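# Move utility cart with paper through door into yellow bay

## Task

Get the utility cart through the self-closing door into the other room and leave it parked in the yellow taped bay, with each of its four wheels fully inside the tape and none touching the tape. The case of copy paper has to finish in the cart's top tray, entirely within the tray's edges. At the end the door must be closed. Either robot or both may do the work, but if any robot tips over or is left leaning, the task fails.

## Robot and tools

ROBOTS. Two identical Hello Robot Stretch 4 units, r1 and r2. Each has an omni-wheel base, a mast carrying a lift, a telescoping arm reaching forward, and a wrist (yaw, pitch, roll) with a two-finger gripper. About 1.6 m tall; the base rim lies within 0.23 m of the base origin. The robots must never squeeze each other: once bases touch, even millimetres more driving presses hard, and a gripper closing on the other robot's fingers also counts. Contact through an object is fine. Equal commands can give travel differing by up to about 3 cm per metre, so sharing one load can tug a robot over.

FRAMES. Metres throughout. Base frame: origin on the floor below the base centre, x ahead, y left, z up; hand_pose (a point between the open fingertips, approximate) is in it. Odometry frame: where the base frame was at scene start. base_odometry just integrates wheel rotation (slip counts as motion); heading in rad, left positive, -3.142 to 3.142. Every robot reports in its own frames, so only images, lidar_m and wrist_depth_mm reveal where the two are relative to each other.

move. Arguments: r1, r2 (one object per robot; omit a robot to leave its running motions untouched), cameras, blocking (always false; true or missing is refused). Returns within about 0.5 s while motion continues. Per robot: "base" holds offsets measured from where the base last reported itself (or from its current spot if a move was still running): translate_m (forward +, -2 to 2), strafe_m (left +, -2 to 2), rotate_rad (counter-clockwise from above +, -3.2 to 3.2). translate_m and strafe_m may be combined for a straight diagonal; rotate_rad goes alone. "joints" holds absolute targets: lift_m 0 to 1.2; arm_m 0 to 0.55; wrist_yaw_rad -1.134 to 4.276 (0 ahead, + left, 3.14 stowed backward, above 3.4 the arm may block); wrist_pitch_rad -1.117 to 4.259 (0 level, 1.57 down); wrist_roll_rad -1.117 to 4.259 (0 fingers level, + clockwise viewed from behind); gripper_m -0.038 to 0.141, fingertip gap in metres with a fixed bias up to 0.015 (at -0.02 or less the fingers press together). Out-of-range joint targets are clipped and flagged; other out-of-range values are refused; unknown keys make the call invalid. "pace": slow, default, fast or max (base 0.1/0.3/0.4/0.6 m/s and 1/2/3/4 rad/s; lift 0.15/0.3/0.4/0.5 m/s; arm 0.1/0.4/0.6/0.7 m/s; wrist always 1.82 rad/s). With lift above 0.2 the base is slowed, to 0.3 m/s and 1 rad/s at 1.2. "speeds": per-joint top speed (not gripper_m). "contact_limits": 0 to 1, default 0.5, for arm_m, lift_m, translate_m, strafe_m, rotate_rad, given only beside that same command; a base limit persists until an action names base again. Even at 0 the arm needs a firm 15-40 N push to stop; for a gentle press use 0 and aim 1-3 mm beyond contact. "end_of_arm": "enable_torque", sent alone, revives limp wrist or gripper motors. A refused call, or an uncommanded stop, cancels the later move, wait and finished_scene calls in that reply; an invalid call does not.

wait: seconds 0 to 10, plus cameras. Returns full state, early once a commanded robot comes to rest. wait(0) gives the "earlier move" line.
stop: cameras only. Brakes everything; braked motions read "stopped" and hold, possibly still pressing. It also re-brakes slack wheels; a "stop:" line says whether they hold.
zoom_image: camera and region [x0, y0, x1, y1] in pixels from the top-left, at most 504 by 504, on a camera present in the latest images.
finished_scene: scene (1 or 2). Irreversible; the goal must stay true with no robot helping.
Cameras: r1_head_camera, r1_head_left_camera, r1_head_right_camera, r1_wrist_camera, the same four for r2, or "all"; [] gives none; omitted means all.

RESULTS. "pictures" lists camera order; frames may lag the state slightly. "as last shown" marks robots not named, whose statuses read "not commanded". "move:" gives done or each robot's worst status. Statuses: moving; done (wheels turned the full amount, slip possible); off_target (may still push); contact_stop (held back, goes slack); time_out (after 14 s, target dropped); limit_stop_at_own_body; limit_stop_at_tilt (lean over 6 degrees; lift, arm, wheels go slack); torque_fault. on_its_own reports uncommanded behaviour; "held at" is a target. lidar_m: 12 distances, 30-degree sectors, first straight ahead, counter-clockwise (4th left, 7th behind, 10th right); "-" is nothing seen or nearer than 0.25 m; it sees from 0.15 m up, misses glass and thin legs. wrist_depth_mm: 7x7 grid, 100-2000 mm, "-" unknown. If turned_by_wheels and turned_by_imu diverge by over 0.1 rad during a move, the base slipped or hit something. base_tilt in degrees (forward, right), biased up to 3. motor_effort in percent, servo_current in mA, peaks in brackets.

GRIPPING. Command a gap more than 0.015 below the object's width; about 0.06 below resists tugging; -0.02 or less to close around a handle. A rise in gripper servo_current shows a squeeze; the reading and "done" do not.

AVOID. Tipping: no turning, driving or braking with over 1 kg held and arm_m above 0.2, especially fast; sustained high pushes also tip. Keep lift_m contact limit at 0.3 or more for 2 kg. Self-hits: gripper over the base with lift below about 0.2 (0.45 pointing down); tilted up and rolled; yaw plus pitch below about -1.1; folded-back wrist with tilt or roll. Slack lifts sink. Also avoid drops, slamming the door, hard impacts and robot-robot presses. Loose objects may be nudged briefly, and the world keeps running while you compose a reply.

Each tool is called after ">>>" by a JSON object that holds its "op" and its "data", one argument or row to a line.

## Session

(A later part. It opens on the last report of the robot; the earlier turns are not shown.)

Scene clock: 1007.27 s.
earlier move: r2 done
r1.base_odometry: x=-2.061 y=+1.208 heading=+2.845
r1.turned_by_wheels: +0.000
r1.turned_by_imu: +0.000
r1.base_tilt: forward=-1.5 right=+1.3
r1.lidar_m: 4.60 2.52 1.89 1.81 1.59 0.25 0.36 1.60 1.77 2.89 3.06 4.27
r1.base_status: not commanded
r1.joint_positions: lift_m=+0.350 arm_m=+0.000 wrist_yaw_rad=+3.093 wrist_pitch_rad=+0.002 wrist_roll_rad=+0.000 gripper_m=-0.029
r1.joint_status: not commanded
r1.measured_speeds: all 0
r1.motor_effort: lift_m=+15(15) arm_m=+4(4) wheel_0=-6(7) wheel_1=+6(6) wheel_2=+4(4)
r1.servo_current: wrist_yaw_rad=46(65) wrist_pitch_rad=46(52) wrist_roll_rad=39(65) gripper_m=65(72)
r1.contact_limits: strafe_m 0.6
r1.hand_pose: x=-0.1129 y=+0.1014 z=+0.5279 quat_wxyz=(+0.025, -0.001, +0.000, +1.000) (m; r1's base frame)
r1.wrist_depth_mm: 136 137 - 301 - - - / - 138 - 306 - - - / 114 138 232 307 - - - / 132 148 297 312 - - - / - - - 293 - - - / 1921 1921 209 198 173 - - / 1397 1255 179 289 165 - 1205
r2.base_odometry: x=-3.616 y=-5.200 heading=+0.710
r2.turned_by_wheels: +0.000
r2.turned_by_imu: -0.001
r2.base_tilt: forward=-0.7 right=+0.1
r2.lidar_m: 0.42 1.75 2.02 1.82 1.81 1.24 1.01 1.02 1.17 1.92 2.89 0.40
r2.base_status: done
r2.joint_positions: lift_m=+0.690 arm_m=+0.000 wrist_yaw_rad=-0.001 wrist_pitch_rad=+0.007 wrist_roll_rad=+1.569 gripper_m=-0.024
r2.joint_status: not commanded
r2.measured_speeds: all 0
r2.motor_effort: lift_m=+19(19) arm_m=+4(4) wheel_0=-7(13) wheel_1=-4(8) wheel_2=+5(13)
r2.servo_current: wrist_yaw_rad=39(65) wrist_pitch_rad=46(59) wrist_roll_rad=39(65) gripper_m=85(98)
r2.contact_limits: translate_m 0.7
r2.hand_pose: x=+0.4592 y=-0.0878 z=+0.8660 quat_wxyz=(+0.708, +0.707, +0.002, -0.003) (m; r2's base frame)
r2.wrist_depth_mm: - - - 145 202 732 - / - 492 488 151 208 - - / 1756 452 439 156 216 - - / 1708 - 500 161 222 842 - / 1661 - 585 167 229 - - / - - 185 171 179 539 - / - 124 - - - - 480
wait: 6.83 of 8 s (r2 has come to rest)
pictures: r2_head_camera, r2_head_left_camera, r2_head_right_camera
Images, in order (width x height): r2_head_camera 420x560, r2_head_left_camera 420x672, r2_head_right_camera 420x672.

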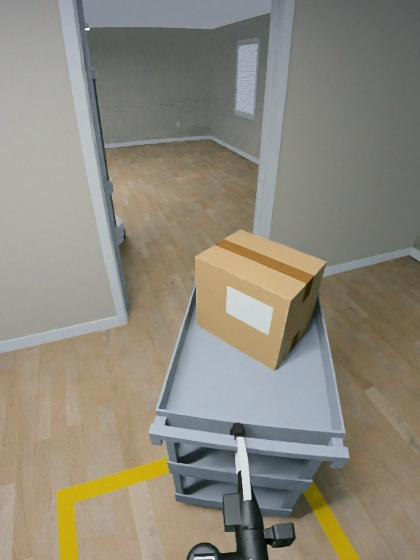

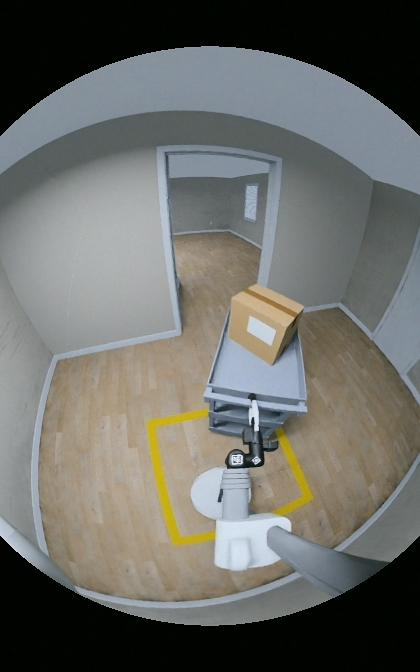

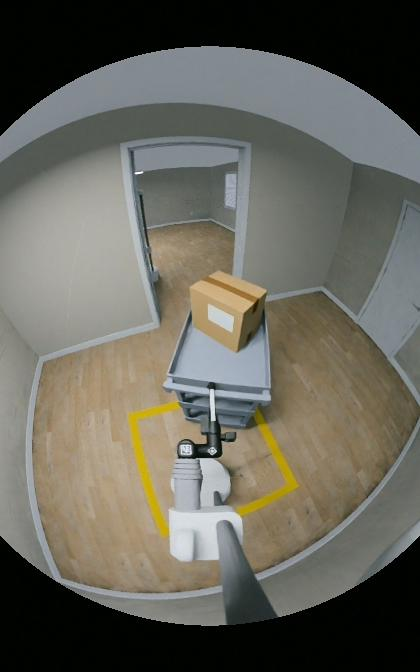

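>>> {"op": "move", "data": {
  "blocking": false,
  "r2": {"base":{"translate_m":-0.48,"strafe_m":-0.1},"pace":"slow","contact_limits":{"translate_m":0.7}},
  "r1": {"base":{"translate_m":0.9}},
  "cameras": []
}}

>>> {"op": "wait", "data": {
  "seconds": 8,
  "cameras": []
}}

>>> {"op": "wait", "data": {
  "seconds": 5,
  "cameras": ["r2_head_camera","r2_head_left_camera","r2_head_right_camera"]
}}

Scene clock: 1023.90 s.
move: r1 moving; r2 moving
r1.base_odometry: x=-2.091 y=+1.217 heading=+2.845
r1.turned_by_wheels: +0.000
r1.turned_by_imu: +0.000
r1.base_tilt: forward=-1.6 right=+1.3
r1.lidar_m: 4.57 2.54 1.88 1.82 1.65 0.25 0.26 1.61 1.80 2.91 3.05 4.25
r1.base_status: translate_m moving
r1.joint_positions: lift_m=+0.350 arm_m=+0.000 wrist_yaw_rad=+3.093 wrist_pitch_rad=+0.002 wrist_roll_rad=+0.000 gripper_m=-0.029
r1.joint_status: not commanded
r1.measured_speeds: translate_m=+0.122 strafe_m=+0.000 rotate_rad=+0.005 lift_m=+0.000 arm_m=+0.000 wrist_yaw_rad=+0.000 wrist_pitch_rad=+0.000 wrist_roll_rad=+0.000
r1.motor_effort: lift_m=+15(15) arm_m=+4(4) wheel_0=+7(7) wheel_1=+6(7) wheel_2=-9(9)
r1.servo_current: wrist_yaw_rad=65(65) wrist_pitch_rad=46(52) wrist_roll_rad=65(65) gripper_m=65(65)
r1.hand_pose: x=-0.1129 y=+0.1014 z=+0.5279 quat_wxyz=(+0.025, -0.001, +0.000, +1.000) (m; r1's base frame)
r1.wrist_depth_mm: - 137 - 307 - - - / - 138 436 307 - - - / 113 138 229 309 - - - / 131 147 477 310 - - - / - - - 309 - - - / 1863 1921 210 198 173 - - / 1397 1255 180 183 164 - 1229
r2.base_odometry: x=-3.624 y=-5.210 heading=+0.710
r2.turned_by_wheels: +0.000
r2.turned_by_imu: +0.000
r2.base_tilt: forward=-0.7 right=+0.1
r2.lidar_m: 0.40 0.48 2.01 1.81 1.81 1.25 1.02 1.01 1.15 1.86 2.91 0.40
r2.base_status: translate_m moving; strafe_m moving
r2.joint_positions: lift_m=+0.690 arm_m=+0.000 wrist_yaw_rad=-0.001 wrist_pitch_rad=+0.007 wrist_roll_rad=+1.569 gripper_m=-0.024
r2.joint_status: not commanded
r2.measured_speeds: translate_m=-0.049 strafe_m=-0.010 rotate_rad=+0.003 lift_m=+0.000 arm_m=+0.000 wrist_yaw_rad=+0.000 wrist_pitch_rad=+0.000 wrist_roll_rad=+0.000
r2.motor_effort: lift_m=+19(19) arm_m=+4(4) wheel_0=-5(12) wheel_1=-8(9) wheel_2=+11(12)
r2.servo_current: wrist_yaw_rad=46(59) wrist_pitch_rad=52(52) wrist_roll_rad=39(59) gripper_m=91(91)
r2.contact_limits: translate_m 0.7
r2.hand_pose: x=+0.4592 y=-0.0878 z=+0.8660 quat_wxyz=(+0.708, +0.707, +0.002, -0.003) (m; r2's base frame)
r2.wrist_depth_mm: - - - 145 202 741 - / - 484 488 151 208 - - / 1756 445 445 155 214 - - / 1708 - 500 160 221 842 - / 1618 - 580 167 229 - - / 1661 - 185 171 178 539 - / - 123 - - - - 477
pictures: none
No camera images: "cameras" was empty.

Scene clock: 1027.90 s.
earlier move: r1 done; r2 moving
r1.base_odometry: x=-2.922 y=+1.471 heading=+2.845
r1.turned_by_wheels: +0.000
r1.turned_by_imu: +0.000
r1.base_tilt: forward=-1.6 right=+1.3
r1.lidar_m: 3.72 2.47 1.84 1.79 1.89 2.12 1.95 1.88 3.05 2.94 3.09 3.84
r1.base_status: done
r1.joint_positions: lift_m=+0.350 arm_m=+0.000 wrist_yaw_rad=+3.093 wrist_pitch_rad=+0.002 wrist_roll_rad=+0.000 gripper_m=-0.029
r1.joint_status: not commanded
r1.measured_speeds: all 0
r1.motor_effort: lift_m=+15(15) arm_m=+4(4) wheel_0=+1(9) wheel_1=+2(8) wheel_2=+0(10)
r1.servo_current: wrist_yaw_rad=52(72) wrist_pitch_rad=33(52) wrist_roll_rad=33(65) gripper_m=65(72)
r1.hand_pose: x=-0.1129 y=+0.1014 z=+0.5279 quat_wxyz=(+0.025, -0.001, +0.000, +1.000) (m; r1's base frame)
r1.wrist_depth_mm: 136 138 - - - - - / 108 138 - - - - - / 112 139 247 - - - - / 134 151 - - - - - / - - - - - - - / 1756 1808 209 199 1921 1863 1808 / 1366 1229 180 1281 172 1336 1281
r2.base_odometry: x=-3.860 y=-5.518 heading=+0.710
r2.turned_by_wheels: +0.000
r2.turned_by_imu: +0.001
r2.base_tilt: forward=-0.6 right=+0.0
r2.lidar_m: 0.38 0.41 2.13 1.76 1.47 0.74 0.62 0.61 0.71 1.17 2.97 0.45
r2.base_status: translate_m moving; strafe_m moving
r2.joint_positions: lift_m=+0.690 arm_m=+0.000 wrist_yaw_rad=+0.002 wrist_pitch_rad=+0.007 wrist_roll_rad=+1.569 gripper_m=-0.024
r2.joint_status: not commanded
r2.measured_speeds: translate_m=-0.097 strafe_m=-0.020 rotate_rad=-0.001 lift_m=+0.000 arm_m=+0.000 wrist_yaw_rad=+0.000 wrist_pitch_rad=+0.000 wrist_roll_rad=+0.000
r2.motor_effort: lift_m=+19(19) arm_m=+4(4) wheel_0=-4(12) wheel_1=-7(9) wheel_2=+9(13)
r2.servo_current: wrist_yaw_rad=52(59) wrist_pitch_rad=52(59) wrist_roll_rad=46(65) gripper_m=91(91)
r2.contact_limits: translate_m 0.7
r2.hand_pose: x=+0.4595 y=-0.0868 z=+0.8660 quat_wxyz=(+0.708, +0.707, +0.003, -0.002) (m; r2's base frame)
r2.wrist_depth_mm: - - - 173 233 1708 1118 / - - - 172 233 1397 - / - - 525 173 233 842 - / - 484 466 233 234 842 - / 1921 - 512 172 232 842 - / 1863 - 185 171 178 - - / - 124 - - - 1537 -
wait: 4.00 of 8 s (r1 has come to rest)
pictures: none
No camera images: "cameras" was empty.

Scene clock: 1029.57 s.
earlier move: r2 done
r1.base_odometry: x=-2.922 y=+1.471 heading=+2.845
r1.turned_by_wheels: +0.000
r1.turned_by_imu: +0.000
r1.base_tilt: forward=-1.6 right=+1.3
r1.lidar_m: 3.71 2.47 1.85 1.78 1.88 2.13 2.05 2.11 3.05 2.95 3.08 3.82
r1.base_status: done
r1.joint_positions: lift_m=+0.350 arm_m=+0.000 wrist_yaw_rad=+3.093 wrist_pitch_rad=+0.002 wrist_roll_rad=+0.000 gripper_m=-0.029
r1.joint_status: not commanded
r1.measured_speeds: all 0
r1.motor_effort: lift_m=+15(15) arm_m=+4(4) wheel_0=+2(9) wheel_1=+2(8) wheel_2=+0(10)
r1.servo_current: wrist_yaw_rad=46(72) wrist_pitch_rad=46(52) wrist_roll_rad=52(72) gripper_m=59(72)
r1.hand_pose: x=-0.1129 y=+0.1014 z=+0.5279 quat_wxyz=(+0.025, -0.001, +0.000, +1.000) (m; r1's base frame)
r1.wrist_depth_mm: 136 138 - - - - - / 108 138 - - - - - / 112 138 246 - - - - / 134 151 - - - - - / - - - - - - - / 1921 1983 210 200 1863 1863 1808 / 1366 1229 179 1308 173 1366 1281
r2.base_odometry: x=-3.914 y=-5.588 heading=+0.710
r2.turned_by_wheels: +0.000
r2.turned_by_imu: +0.000
r2.base_tilt: forward=-0.7 right=+0.1
r2.lidar_m: 0.39 0.41 2.11 1.77 1.24 0.67 0.55 0.54 0.62 1.05 2.99 0.42
r2.base_status: done
r2.joint_positions: lift_m=+0.690 arm_m=+0.000 wrist_yaw_rad=+0.002 wrist_pitch_rad=+0.007 wrist_roll_rad=+1.569 gripper_m=-0.024
r2.joint_status: not commanded
r2.measured_speeds: all 0
r2.motor_effort: lift_m=+19(19) arm_m=+4(4) wheel_0=-3(12) wheel_1=-4(9) wheel_2=+6(13)
r2.servo_current: wrist_yaw_rad=46(59) wrist_pitch_rad=52(59) wrist_roll_rad=52(65) gripper_m=85(91)
r2.contact_limits: translate_m 0.7
r2.hand_pose: x=+0.4595 y=-0.0868 z=+0.8660 quat_wxyz=(+0.708, +0.707, +0.003, -0.002) (m; r2's base frame)
r2.wrist_depth_mm: - - - 181 244 1576 1138 / - - - 179 242 1661 - / - - 597 177 238 809 - / - 477 473 235 236 842 - / - - 504 174 234 820 - / 1921 - 184 172 179 - - / - 124 - - 229 - -
wait: 1.67 of 5 s (r2 has come to rest)
pictures: r2_head_camera, r2_head_left_camera, r2_head_right_camera
Images, in order (width x height): r2_head_camera 420x560, r2_head_left_camera 420x672, r2_head_right_camera 420x672.

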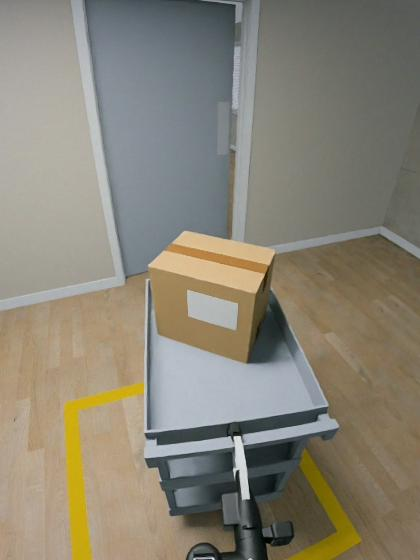

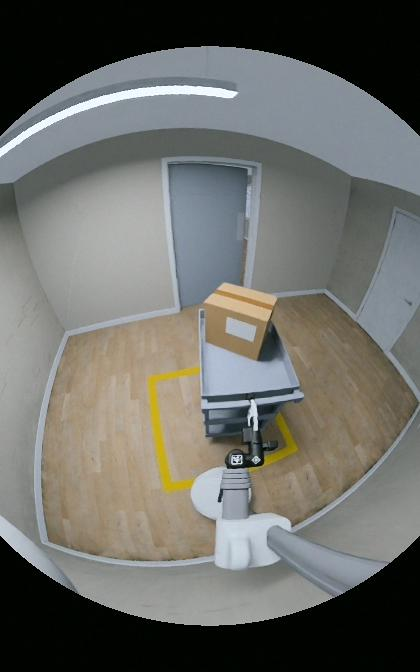

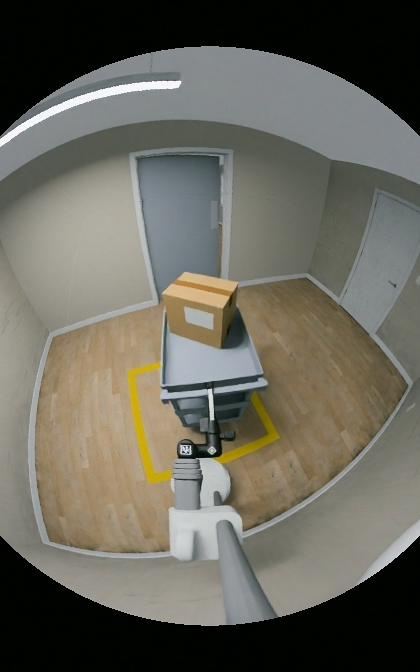

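>>> {"op": "move", "data": {
  "blocking": false,
  "r2": {"base":{"translate_m":-0.2,"strafe_m":0.05},"pace":"slow","contact_limits":{"translate_m":0.7}},
  "cameras": []
}}

>>> {"op": "wait", "data": {
  "seconds": 5,
  "cameras": ["r2_head_camera","r2_head_left_camera","r2_head_right_camera","r2_wrist_camera"]
}}

Scene clock: 1039.77 s.
move: r2 moving
r1: as last shown
r1.lidar_m: 3.72 2.49 1.83 1.78 1.87 2.13 2.04 2.17 3.06 2.94 3.09 3.85
r1.motor_effort: lift_m=+15(15) arm_m=+4(4) wheel_0=+1(2) wheel_1=+2(2) wheel_2=+0(0)
r1.servo_current: wrist_yaw_rad=52(65) wrist_pitch_rad=39(46) wrist_roll_rad=39(65) gripper_m=59(65)
r1.wrist_depth_mm: 136 138 - - - - - / 108 138 - - - - - / 112 139 245 - - - - / 134 151 - - - - - / - - - - - - - / 1921 1921 209 200 1921 1863 1863 / 1336 1229 180 1281 173 1336 1308
r2.base_odometry: x=-3.926 y=-5.594 heading=+0.710
r2.turned_by_wheels: +0.000
r2.turned_by_imu: +0.000
r2.base_tilt: forward=-0.7 right=+0.0
r2.lidar_m: 0.36 0.39 2.09 1.77 1.22 0.64 0.50 0.52 0.62 1.02 2.98 0.45
r2.base_status: translate_m moving; strafe_m moving
r2.joint_positions: lift_m=+0.690 arm_m=+0.000 wrist_yaw_rad=+0.002 wrist_pitch_rad=+0.007 wrist_roll_rad=+1.569 gripper_m=-0.024
r2.joint_status: not commanded
r2.measured_speeds: translate_m=-0.050 strafe_m=+0.013 rotate_rad=-0.002 lift_m=+0.000 arm_m=+0.000 wrist_yaw_rad=+0.000 wrist_pitch_rad=+0.000 wrist_roll_rad=+0.000
r2.motor_effort: lift_m=+19(19) arm_m=+4(4) wheel_0=-4(9) wheel_1=-6(6) wheel_2=+10(12)
r2.servo_current: wrist_yaw_rad=46(52) wrist_pitch_rad=46(59) wrist_roll_rad=33(52) gripper_m=85(91)
r2.contact_limits: translate_m 0.7
r2.hand_pose: x=+0.4595 y=-0.0868 z=+0.8660 quat_wxyz=(+0.708, +0.707, +0.003, -0.002) (m; r2's base frame)
r2.wrist_depth_mm: - - - 182 246 1661 1138 / - - - 180 242 1618 - / - - 603 179 239 798 - / - 480 473 235 237 842 - / - - 500 174 235 820 - / 1983 - 186 171 179 - - / - 123 - - 229 - -
pictures: none
No camera images: "cameras" was empty.

Scene clock: 1042.57 s.
earlier move: r2 done
r1.base_odometry: x=-2.922 y=+1.471 heading=+2.845
r1.turned_by_wheels: +0.000
r1.turned_by_imu: +0.000
r1.base_tilt: forward=-1.5 right=+1.2
r1.lidar_m: 3.71 2.48 1.83 1.78 1.89 2.14 2.05 2.19 3.05 2.95 3.09 3.83
r1.base_status: not commanded
r1.joint_positions: lift_m=+0.350 arm_m=+0.000 wrist_yaw_rad=+3.093 wrist_pitch_rad=+0.002 wrist_roll_rad=+0.000 gripper_m=-0.029
r1.joint_status: not commanded
r1.measured_speeds: all 0
r1.motor_effort: lift_m=+15(15) arm_m=+4(4) wheel_0=+1(2) wheel_1=+2(2) wheel_2=+0(0)
r1.servo_current: wrist_yaw_rad=39(72) wrist_pitch_rad=39(46) wrist_roll_rad=33(65) gripper_m=52(72)
r1.hand_pose: x=-0.1129 y=+0.1014 z=+0.5279 quat_wxyz=(+0.025, -0.001, +0.000, +1.000) (m; r1's base frame)
r1.wrist_depth_mm: 136 138 - - - - - / 108 138 - - - - - / 112 139 245 - - - - / 134 151 - - - - - / - - - - - - - / 1863 1921 210 200 1863 1921 1756 / 1336 1205 180 1281 172 1336 1308
r2.base_odometry: x=-4.098 y=-5.680 heading=+0.710
r2.turned_by_wheels: +0.000
r2.turned_by_imu: -0.001
r2.base_tilt: forward=-0.7 right=+0.1
r2.lidar_m: 0.38 0.41 1.99 1.66 0.84 0.45 0.37 0.35 0.42 0.72 3.09 0.44
r2.base_status: done
r2.joint_positions: lift_m=+0.690 arm_m=+0.000 wrist_yaw_rad=-0.001 wrist_pitch_rad=+0.007 wrist_roll_rad=+1.569 gripper_m=-0.024
r2.joint_status: not commanded
r2.measured_speeds: all 0
r2.motor_effort: lift_m=+19(19) arm_m=+3(4) wheel_0=-6(12) wheel_1=-5(7) wheel_2=+3(12)
r2.servo_current: wrist_yaw_rad=46(59) wrist_pitch_rad=46(59) wrist_roll_rad=33(65) gripper_m=85(91)
r2.contact_limits: translate_m 0.7
r2.hand_pose: x=+0.4592 y=-0.0876 z=+0.8660 quat_wxyz=(+0.708, +0.707, +0.002, -0.003) (m; r2's base frame)
r2.wrist_depth_mm: - - - 183 245 1618 1138 / - - - 181 243 1661 - / - - 615 179 240 798 - / - 484 469 236 236 842 - / - - 500 174 233 831 - / - - 186 172 179 - - / - - 580 - 229 - -
wait: 2.80 of 5 s (r2 has come to rest)
pictures: r2_head_camera, r2_head_left_camera, r2_head_right_camera, r2_wrist_camera
Images, in order (width x height): r2_head_camera 420x560, r2_head_left_camera 420x672, r2_head_right_camera 420x672, r2_wrist_camera 616x392.

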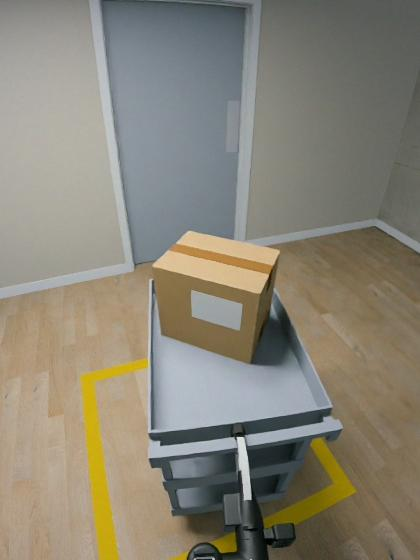

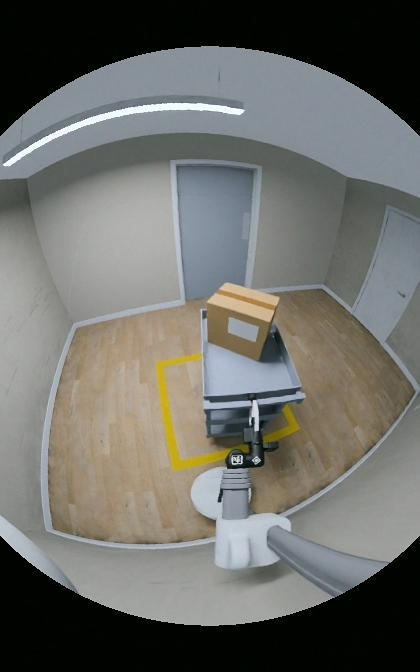

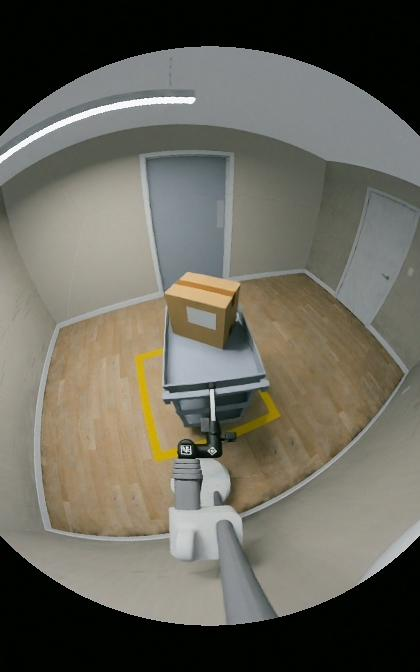

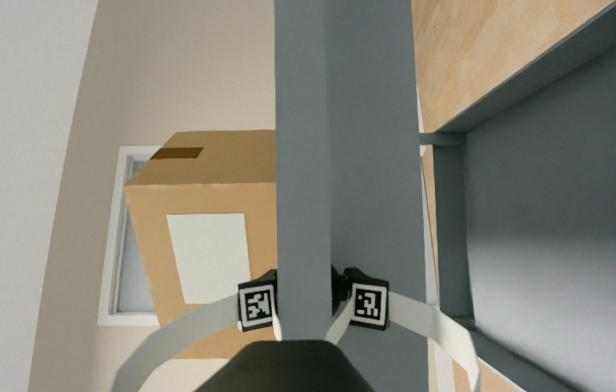

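>>> {"op": "zoom_image", "data": {
  "camera": "r2_head_camera",
  "region": [60, 340, 380, 560]
}}

>>> {"op": "zoom_image", "data": {
  "camera": "r2_head_left_camera",
  "region": [140, 330, 320, 490]
}}

>>> {"op": "zoom_image", "data": {
  "camera": "r2_head_right_camera",
  "region": [120, 330, 300, 480]
}}

Scaled by 1.575 from the camera's 420x560 image, which has a finer 1200x1600 frame.

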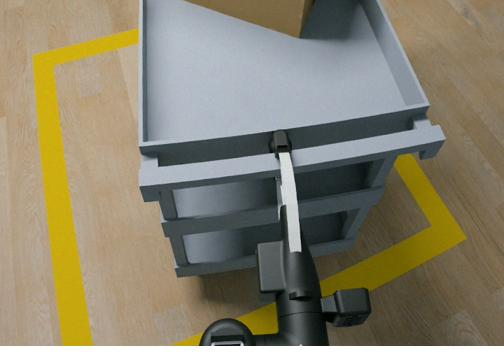

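Scaled by 2.800 from the camera's 420x672 image, which has a finer 600x960 frame.

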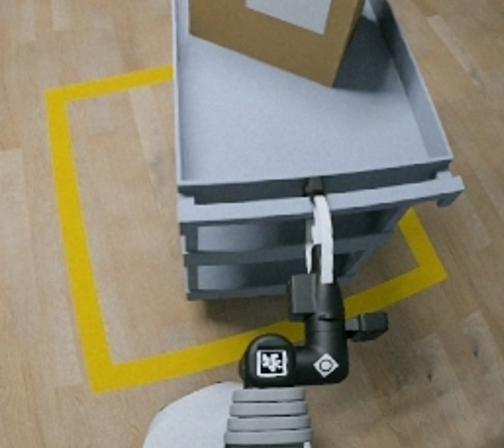

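Scaled by 2.800 from the camera's 420x672 image, which has a finer 600x960 frame.

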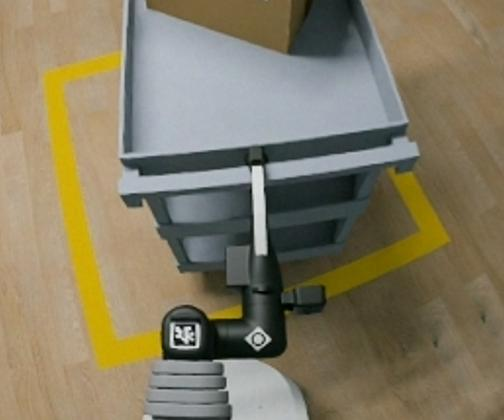

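>>> {"op": "move", "data": {
  "blocking": false,
  "r2": {"joints":{"gripper_m":0.1}},
  "cameras": []
}}

>>> {"op": "wait", "data": {
  "seconds": 3,
  "cameras": []
}}

>>> {"op": "move", "data": {
  "blocking": false,
  "r2": {"base":{"translate_m":-0.1},"pace":"slow","contact_limits":{"translate_m":0.2}},
  "cameras": []
}}

>>> {"op": "wait", "data": {
  "seconds": 4,
  "cameras": ["r2_head_camera","r2_head_left_camera","r2_wrist_camera"]
}}

Scene clock: 1091.97 s.
move: r2 moving
r1: as last shown
r1.base_tilt: forward=-1.6 right=+1.3
r1.lidar_m: 3.70 2.47 1.86 1.79 1.88 2.15 2.05 2.18 3.05 2.94 3.10 3.85
r1.motor_effort: lift_m=+15(15) arm_m=+4(4) wheel_0=+2(2) wheel_1=+1(2) wheel_2=+0(0)
r1.servo_current: wrist_yaw_rad=52(65) wrist_pitch_rad=46(46) wrist_roll_rad=52(65) gripper_m=59(65)
r1.wrist_depth_mm: 136 138 - - - - - / 108 138 - - - - - / 112 138 246 - - - - / 134 151 - - - - - / - - - - - - - / 1921 1983 209 200 1863 1863 1808 / 1336 1229 179 1308 173 1308 1336
r2.base_odometry: x=-4.098 y=-5.680 heading=+0.710
r2.turned_by_wheels: +0.000
r2.turned_by_imu: +0.000
r2.base_tilt: forward=-0.7 right=+0.0
r2.lidar_m: 0.40 0.42 1.99 1.66 0.85 0.44 0.37 0.35 0.43 0.72 3.07 0.45
r2.base_status: not commanded
r2.joint_positions: lift_m=+0.690 arm_m=+0.000 wrist_yaw_rad=-0.002 wrist_pitch_rad=+0.007 wrist_roll_rad=+1.569 gripper_m=+0.002
r2.joint_status: gripper_m moving
r2.measured_speeds: translate_m=+0.000 strafe_m=+0.000 rotate_rad=+0.000 lift_m=+0.000 arm_m=+0.000 wrist_yaw_rad=-0.004 wrist_pitch_rad=+0.000 wrist_roll_rad=+0.000
r2.motor_effort: lift_m=+19(19) arm_m=+4(4) wheel_0=-6(6) wheel_1=-5(6) wheel_2=+3(4)
r2.servo_current: wrist_yaw_rad=46(59) wrist_pitch_rad=46(52) wrist_roll_rad=39(59) gripper_m=91(98)
r2.contact_limits: translate_m 0.7
r2.hand_pose: x=+0.4591 y=-0.0879 z=+0.8660 quat_wxyz=(+0.708, +0.707, +0.002, -0.003) (m; r2's base frame)
r2.wrist_depth_mm: - - - 187 249 1661 1138 / - - - 185 248 1661 - / - - 621 182 243 798 - / - 488 473 180 240 854 - / - - 504 178 236 820 - / - - 186 175 183 - - / - - 580 - - - -
pictures: none
No camera images: "cameras" was empty.

Scene clock: 1093.43 s.
earlier move: r2 done
r1.base_odometry: x=-2.922 y=+1.471 heading=+2.845
r1.turned_by_wheels: +0.000
r1.turned_by_imu: +0.000
r1.base_tilt: forward=-1.6 right=+1.3
r1.lidar_m: 3.71 2.49 1.85 1.79 1.86 2.11 2.05 2.19 3.01 2.95 3.08 3.85
r1.base_status: not commanded
r1.joint_positions: lift_m=+0.350 arm_m=+0.000 wrist_yaw_rad=+3.093 wrist_pitch_rad=+0.002 wrist_roll_rad=+0.000 gripper_m=-0.029
r1.joint_status: not commanded
r1.measured_speeds: all 0
r1.motor_effort: lift_m=+15(15) arm_m=+4(4) wheel_0=+1(2) wheel_1=+2(2) wheel_2=+0(0)
r1.servo_current: wrist_yaw_rad=39(72) wrist_pitch_rad=39(46) wrist_roll_rad=39(65) gripper_m=59(65)
r1.hand_pose: x=-0.1129 y=+0.1014 z=+0.5279 quat_wxyz=(+0.025, -0.001, +0.000, +1.000) (m; r1's base frame)
r1.wrist_depth_mm: 136 138 - - - - - / 108 138 - - - - - / 112 138 246 - - - - / 134 151 - - - - - / - - - - - - - / 1921 1921 208 200 1863 1808 1808 / 1366 1205 179 1281 172 1336 1308
r2.base_odometry: x=-4.098 y=-5.680 heading=+0.710
r2.turned_by_wheels: +0.000
r2.turned_by_imu: +0.000
r2.base_tilt: forward=-0.7 right=+0.0
r2.lidar_m: 0.38 2.41 2.01 1.65 0.83 0.46 0.36 0.35 0.42 0.70 3.08 0.46
r2.base_status: not commanded
r2.joint_positions: lift_m=+0.690 arm_m=+0.000 wrist_yaw_rad=-0.002 wrist_pitch_rad=+0.006 wrist_roll_rad=+1.569 gripper_m=+0.100
r2.joint_status: all done
r2.measured_speeds: all 0
r2.motor_effort: lift_m=+18(19) arm_m=+4(4) wheel_0=-4(6) wheel_1=-5(6) wheel_2=+3(4)
r2.servo_current: wrist_yaw_rad=52(65) wrist_pitch_rad=46(52) wrist_roll_rad=46(65) gripper_m=46(117)
r2.contact_limits: translate_m 0.7
r2.hand_pose: x=+0.4591 y=-0.0880 z=+0.8663 quat_wxyz=(+0.708, +0.707, +0.002, -0.003) (m; r2's base frame)
r2.wrist_depth_mm: - - - 199 260 1661 1182 / - - - 196 258 1708 - / - - 609 194 255 842 - / - - 480 191 252 854 - / - - 512 189 248 - - / - - 195 186 193 - - / - - - - 243 - -
wait: 1.47 of 3 s (r2 has come to rest)
pictures: none
No camera images: "cameras" was empty.

Scene clock: 1093.93 s.
move: r2 moving
r1: as last shown
r1.lidar_m: 3.71 2.49 1.87 1.78 1.88 2.11 2.05 2.17 3.05 2.95 3.10 3.82
r1.servo_current: wrist_yaw_rad=39(65) wrist_pitch_rad=52(52) wrist_roll_rad=39(59) gripper_m=59(72)
r1.wrist_depth_mm: 136 138 - - - - - / 108 138 - - - - - / 112 139 246 - - - - / 134 150 - - - - - / - - - - - - - / 1921 1921 210 199 1863 1863 1756 / 1366 1205 180 1281 172 1336 1281
r2.base_odometry: x=-4.108 y=-5.689 heading=+0.710
r2.turned_by_wheels: +0.000
r2.turned_by_imu: +0.000
r2.base_tilt: forward=-0.7 right=+0.0
r2.lidar_m: 0.40 2.43 2.00 1.66 0.83 0.42 0.36 0.34 0.40 0.66 3.07 0.47
r2.base_status: translate_m moving
r2.joint_positions: lift_m=+0.690 arm_m=+0.000 wrist_yaw_rad=-0.002 wrist_pitch_rad=+0.006 wrist_roll_rad=+1.569 gripper_m=+0.100
r2.joint_status: not commanded
r2.measured_speeds: translate_m=-0.048 strafe_m=+0.000 rotate_rad=+0.003 lift_m=+0.000 arm_m=+0.000 wrist_yaw_rad=+0.000 wrist_pitch_rad=+0.000 wrist_roll_rad=+0.000
r2.motor_effort: lift_m=+18(18) arm_m=+4(4) wheel_0=-6(9) wheel_1=-5(8) wheel_2=+8(10)
r2.servo_current: wrist_yaw_rad=46(52) wrist_pitch_rad=52(59) wrist_roll_rad=59(59) gripper_m=46(59)
r2.contact_limits: translate_m 0.2
r2.hand_pose: x=+0.4591 y=-0.0880 z=+0.8663 quat_wxyz=(+0.708, +0.707, +0.002, -0.003) (m; r2's base frame)
r2.wrist_depth_mm: - - - 271 272 1661 1205 / - - - 208 271 1708 - / - - 615 204 264 831 - / - - 492 202 262 854 - / - - 525 200 258 842 - / - - 195 198 194 - - / - - - - - - -
pictures: none
No camera images: "cameras" was empty.

Scene clock: 1095.70 s.
earlier move: r2 done
r1.base_odometry: x=-2.922 y=+1.471 heading=+2.845
r1.turned_by_wheels: +0.000
r1.turned_by_imu: +0.000
r1.base_tilt: forward=-1.6 right=+1.3
r1.lidar_m: 3.69 2.47 1.87 1.78 1.88 2.11 2.05 2.17 3.04 2.95 3.09 3.85
r1.base_status: not commanded
r1.joint_positions: lift_m=+0.350 arm_m=+0.000 wrist_yaw_rad=+3.093 wrist_pitch_rad=+0.002 wrist_roll_rad=+0.000 gripper_m=-0.029
r1.joint_status: not commanded
r1.measured_speeds: all 0
r1.motor_effort: lift_m=+15(15) arm_m=+4(4) wheel_0=+1(3) wheel_1=+1(2) wheel_2=+0(0)
r1.servo_current: wrist_yaw_rad=65(72) wrist_pitch_rad=33(52) wrist_roll_rad=52(59) gripper_m=65(72)
r1.hand_pose: x=-0.1129 y=+0.1014 z=+0.5279 quat_wxyz=(+0.025, -0.001, +0.000, +1.000) (m; r1's base frame)
r1.wrist_depth_mm: 136 138 - - - - - / 108 138 - - - - - / 112 138 246 - - - - / 134 150 - - - - - / - - - - - - - / 1863 1863 208 200 1983 1808 1808 / 1366 1205 179 1281 173 1308 1308
r2.base_odometry: x=-4.174 y=-5.745 heading=+0.710
r2.turned_by_wheels: +0.000
r2.turned_by_imu: +0.000
r2.base_tilt: forward=-0.6 right=+0.1
r2.lidar_m: 0.48 2.53 1.94 1.62 0.60 0.33 0.28 0.26 0.31 0.53 3.12 0.55
r2.base_status: done
r2.joint_positions: lift_m=+0.690 arm_m=+0.000 wrist_yaw_rad=-0.002 wrist_pitch_rad=+0.006 wrist_roll_rad=+1.569 gripper_m=+0.100
r2.joint_status: not commanded
r2.measured_speeds: all 0
r2.motor_effort: lift_m=+18(18) arm_m=+4(5) wheel_0=-3(9) wheel_1=-4(8) wheel_2=+4(11)
r2.servo_current: wrist_yaw_rad=46(59) wrist_pitch_rad=52(59) wrist_roll_rad=46(65) gripper_m=52(59)
r2.contact_limits: translate_m 0.2
r2.hand_pose: x=+0.4591 y=-0.0880 z=+0.8663 quat_wxyz=(+0.708, +0.707, +0.002, -0.003) (m; r2's base frame)
r2.wrist_depth_mm: - - - 359 373 394 373 / - - - 357 - 1708 - / - - 750 355 904 917 - / - - 591 349 351 960 - / - - 621 345 347 - - / - - 195 285 194 - - / - - - - - 1808 -
wait: 1.77 of 4 s (r2 has come to rest)
pictures: r2_head_camera, r2_head_left_camera, r2_wrist_camera
Images, in order (width x height): r2_head_camera 420x560, r2_head_left_camera 420x672, r2_wrist_camera 616x392.

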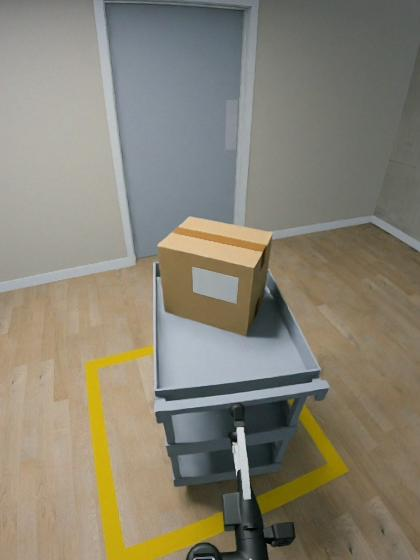

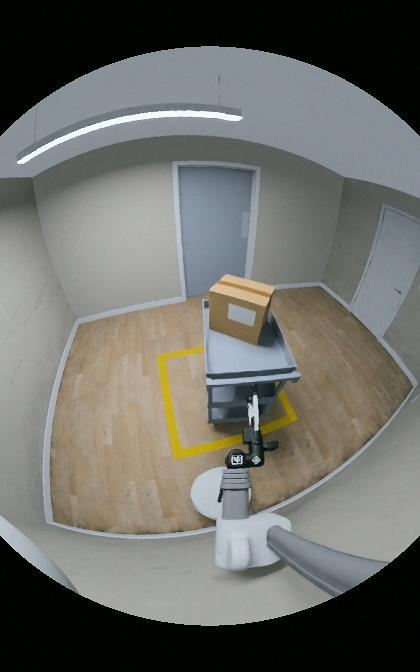

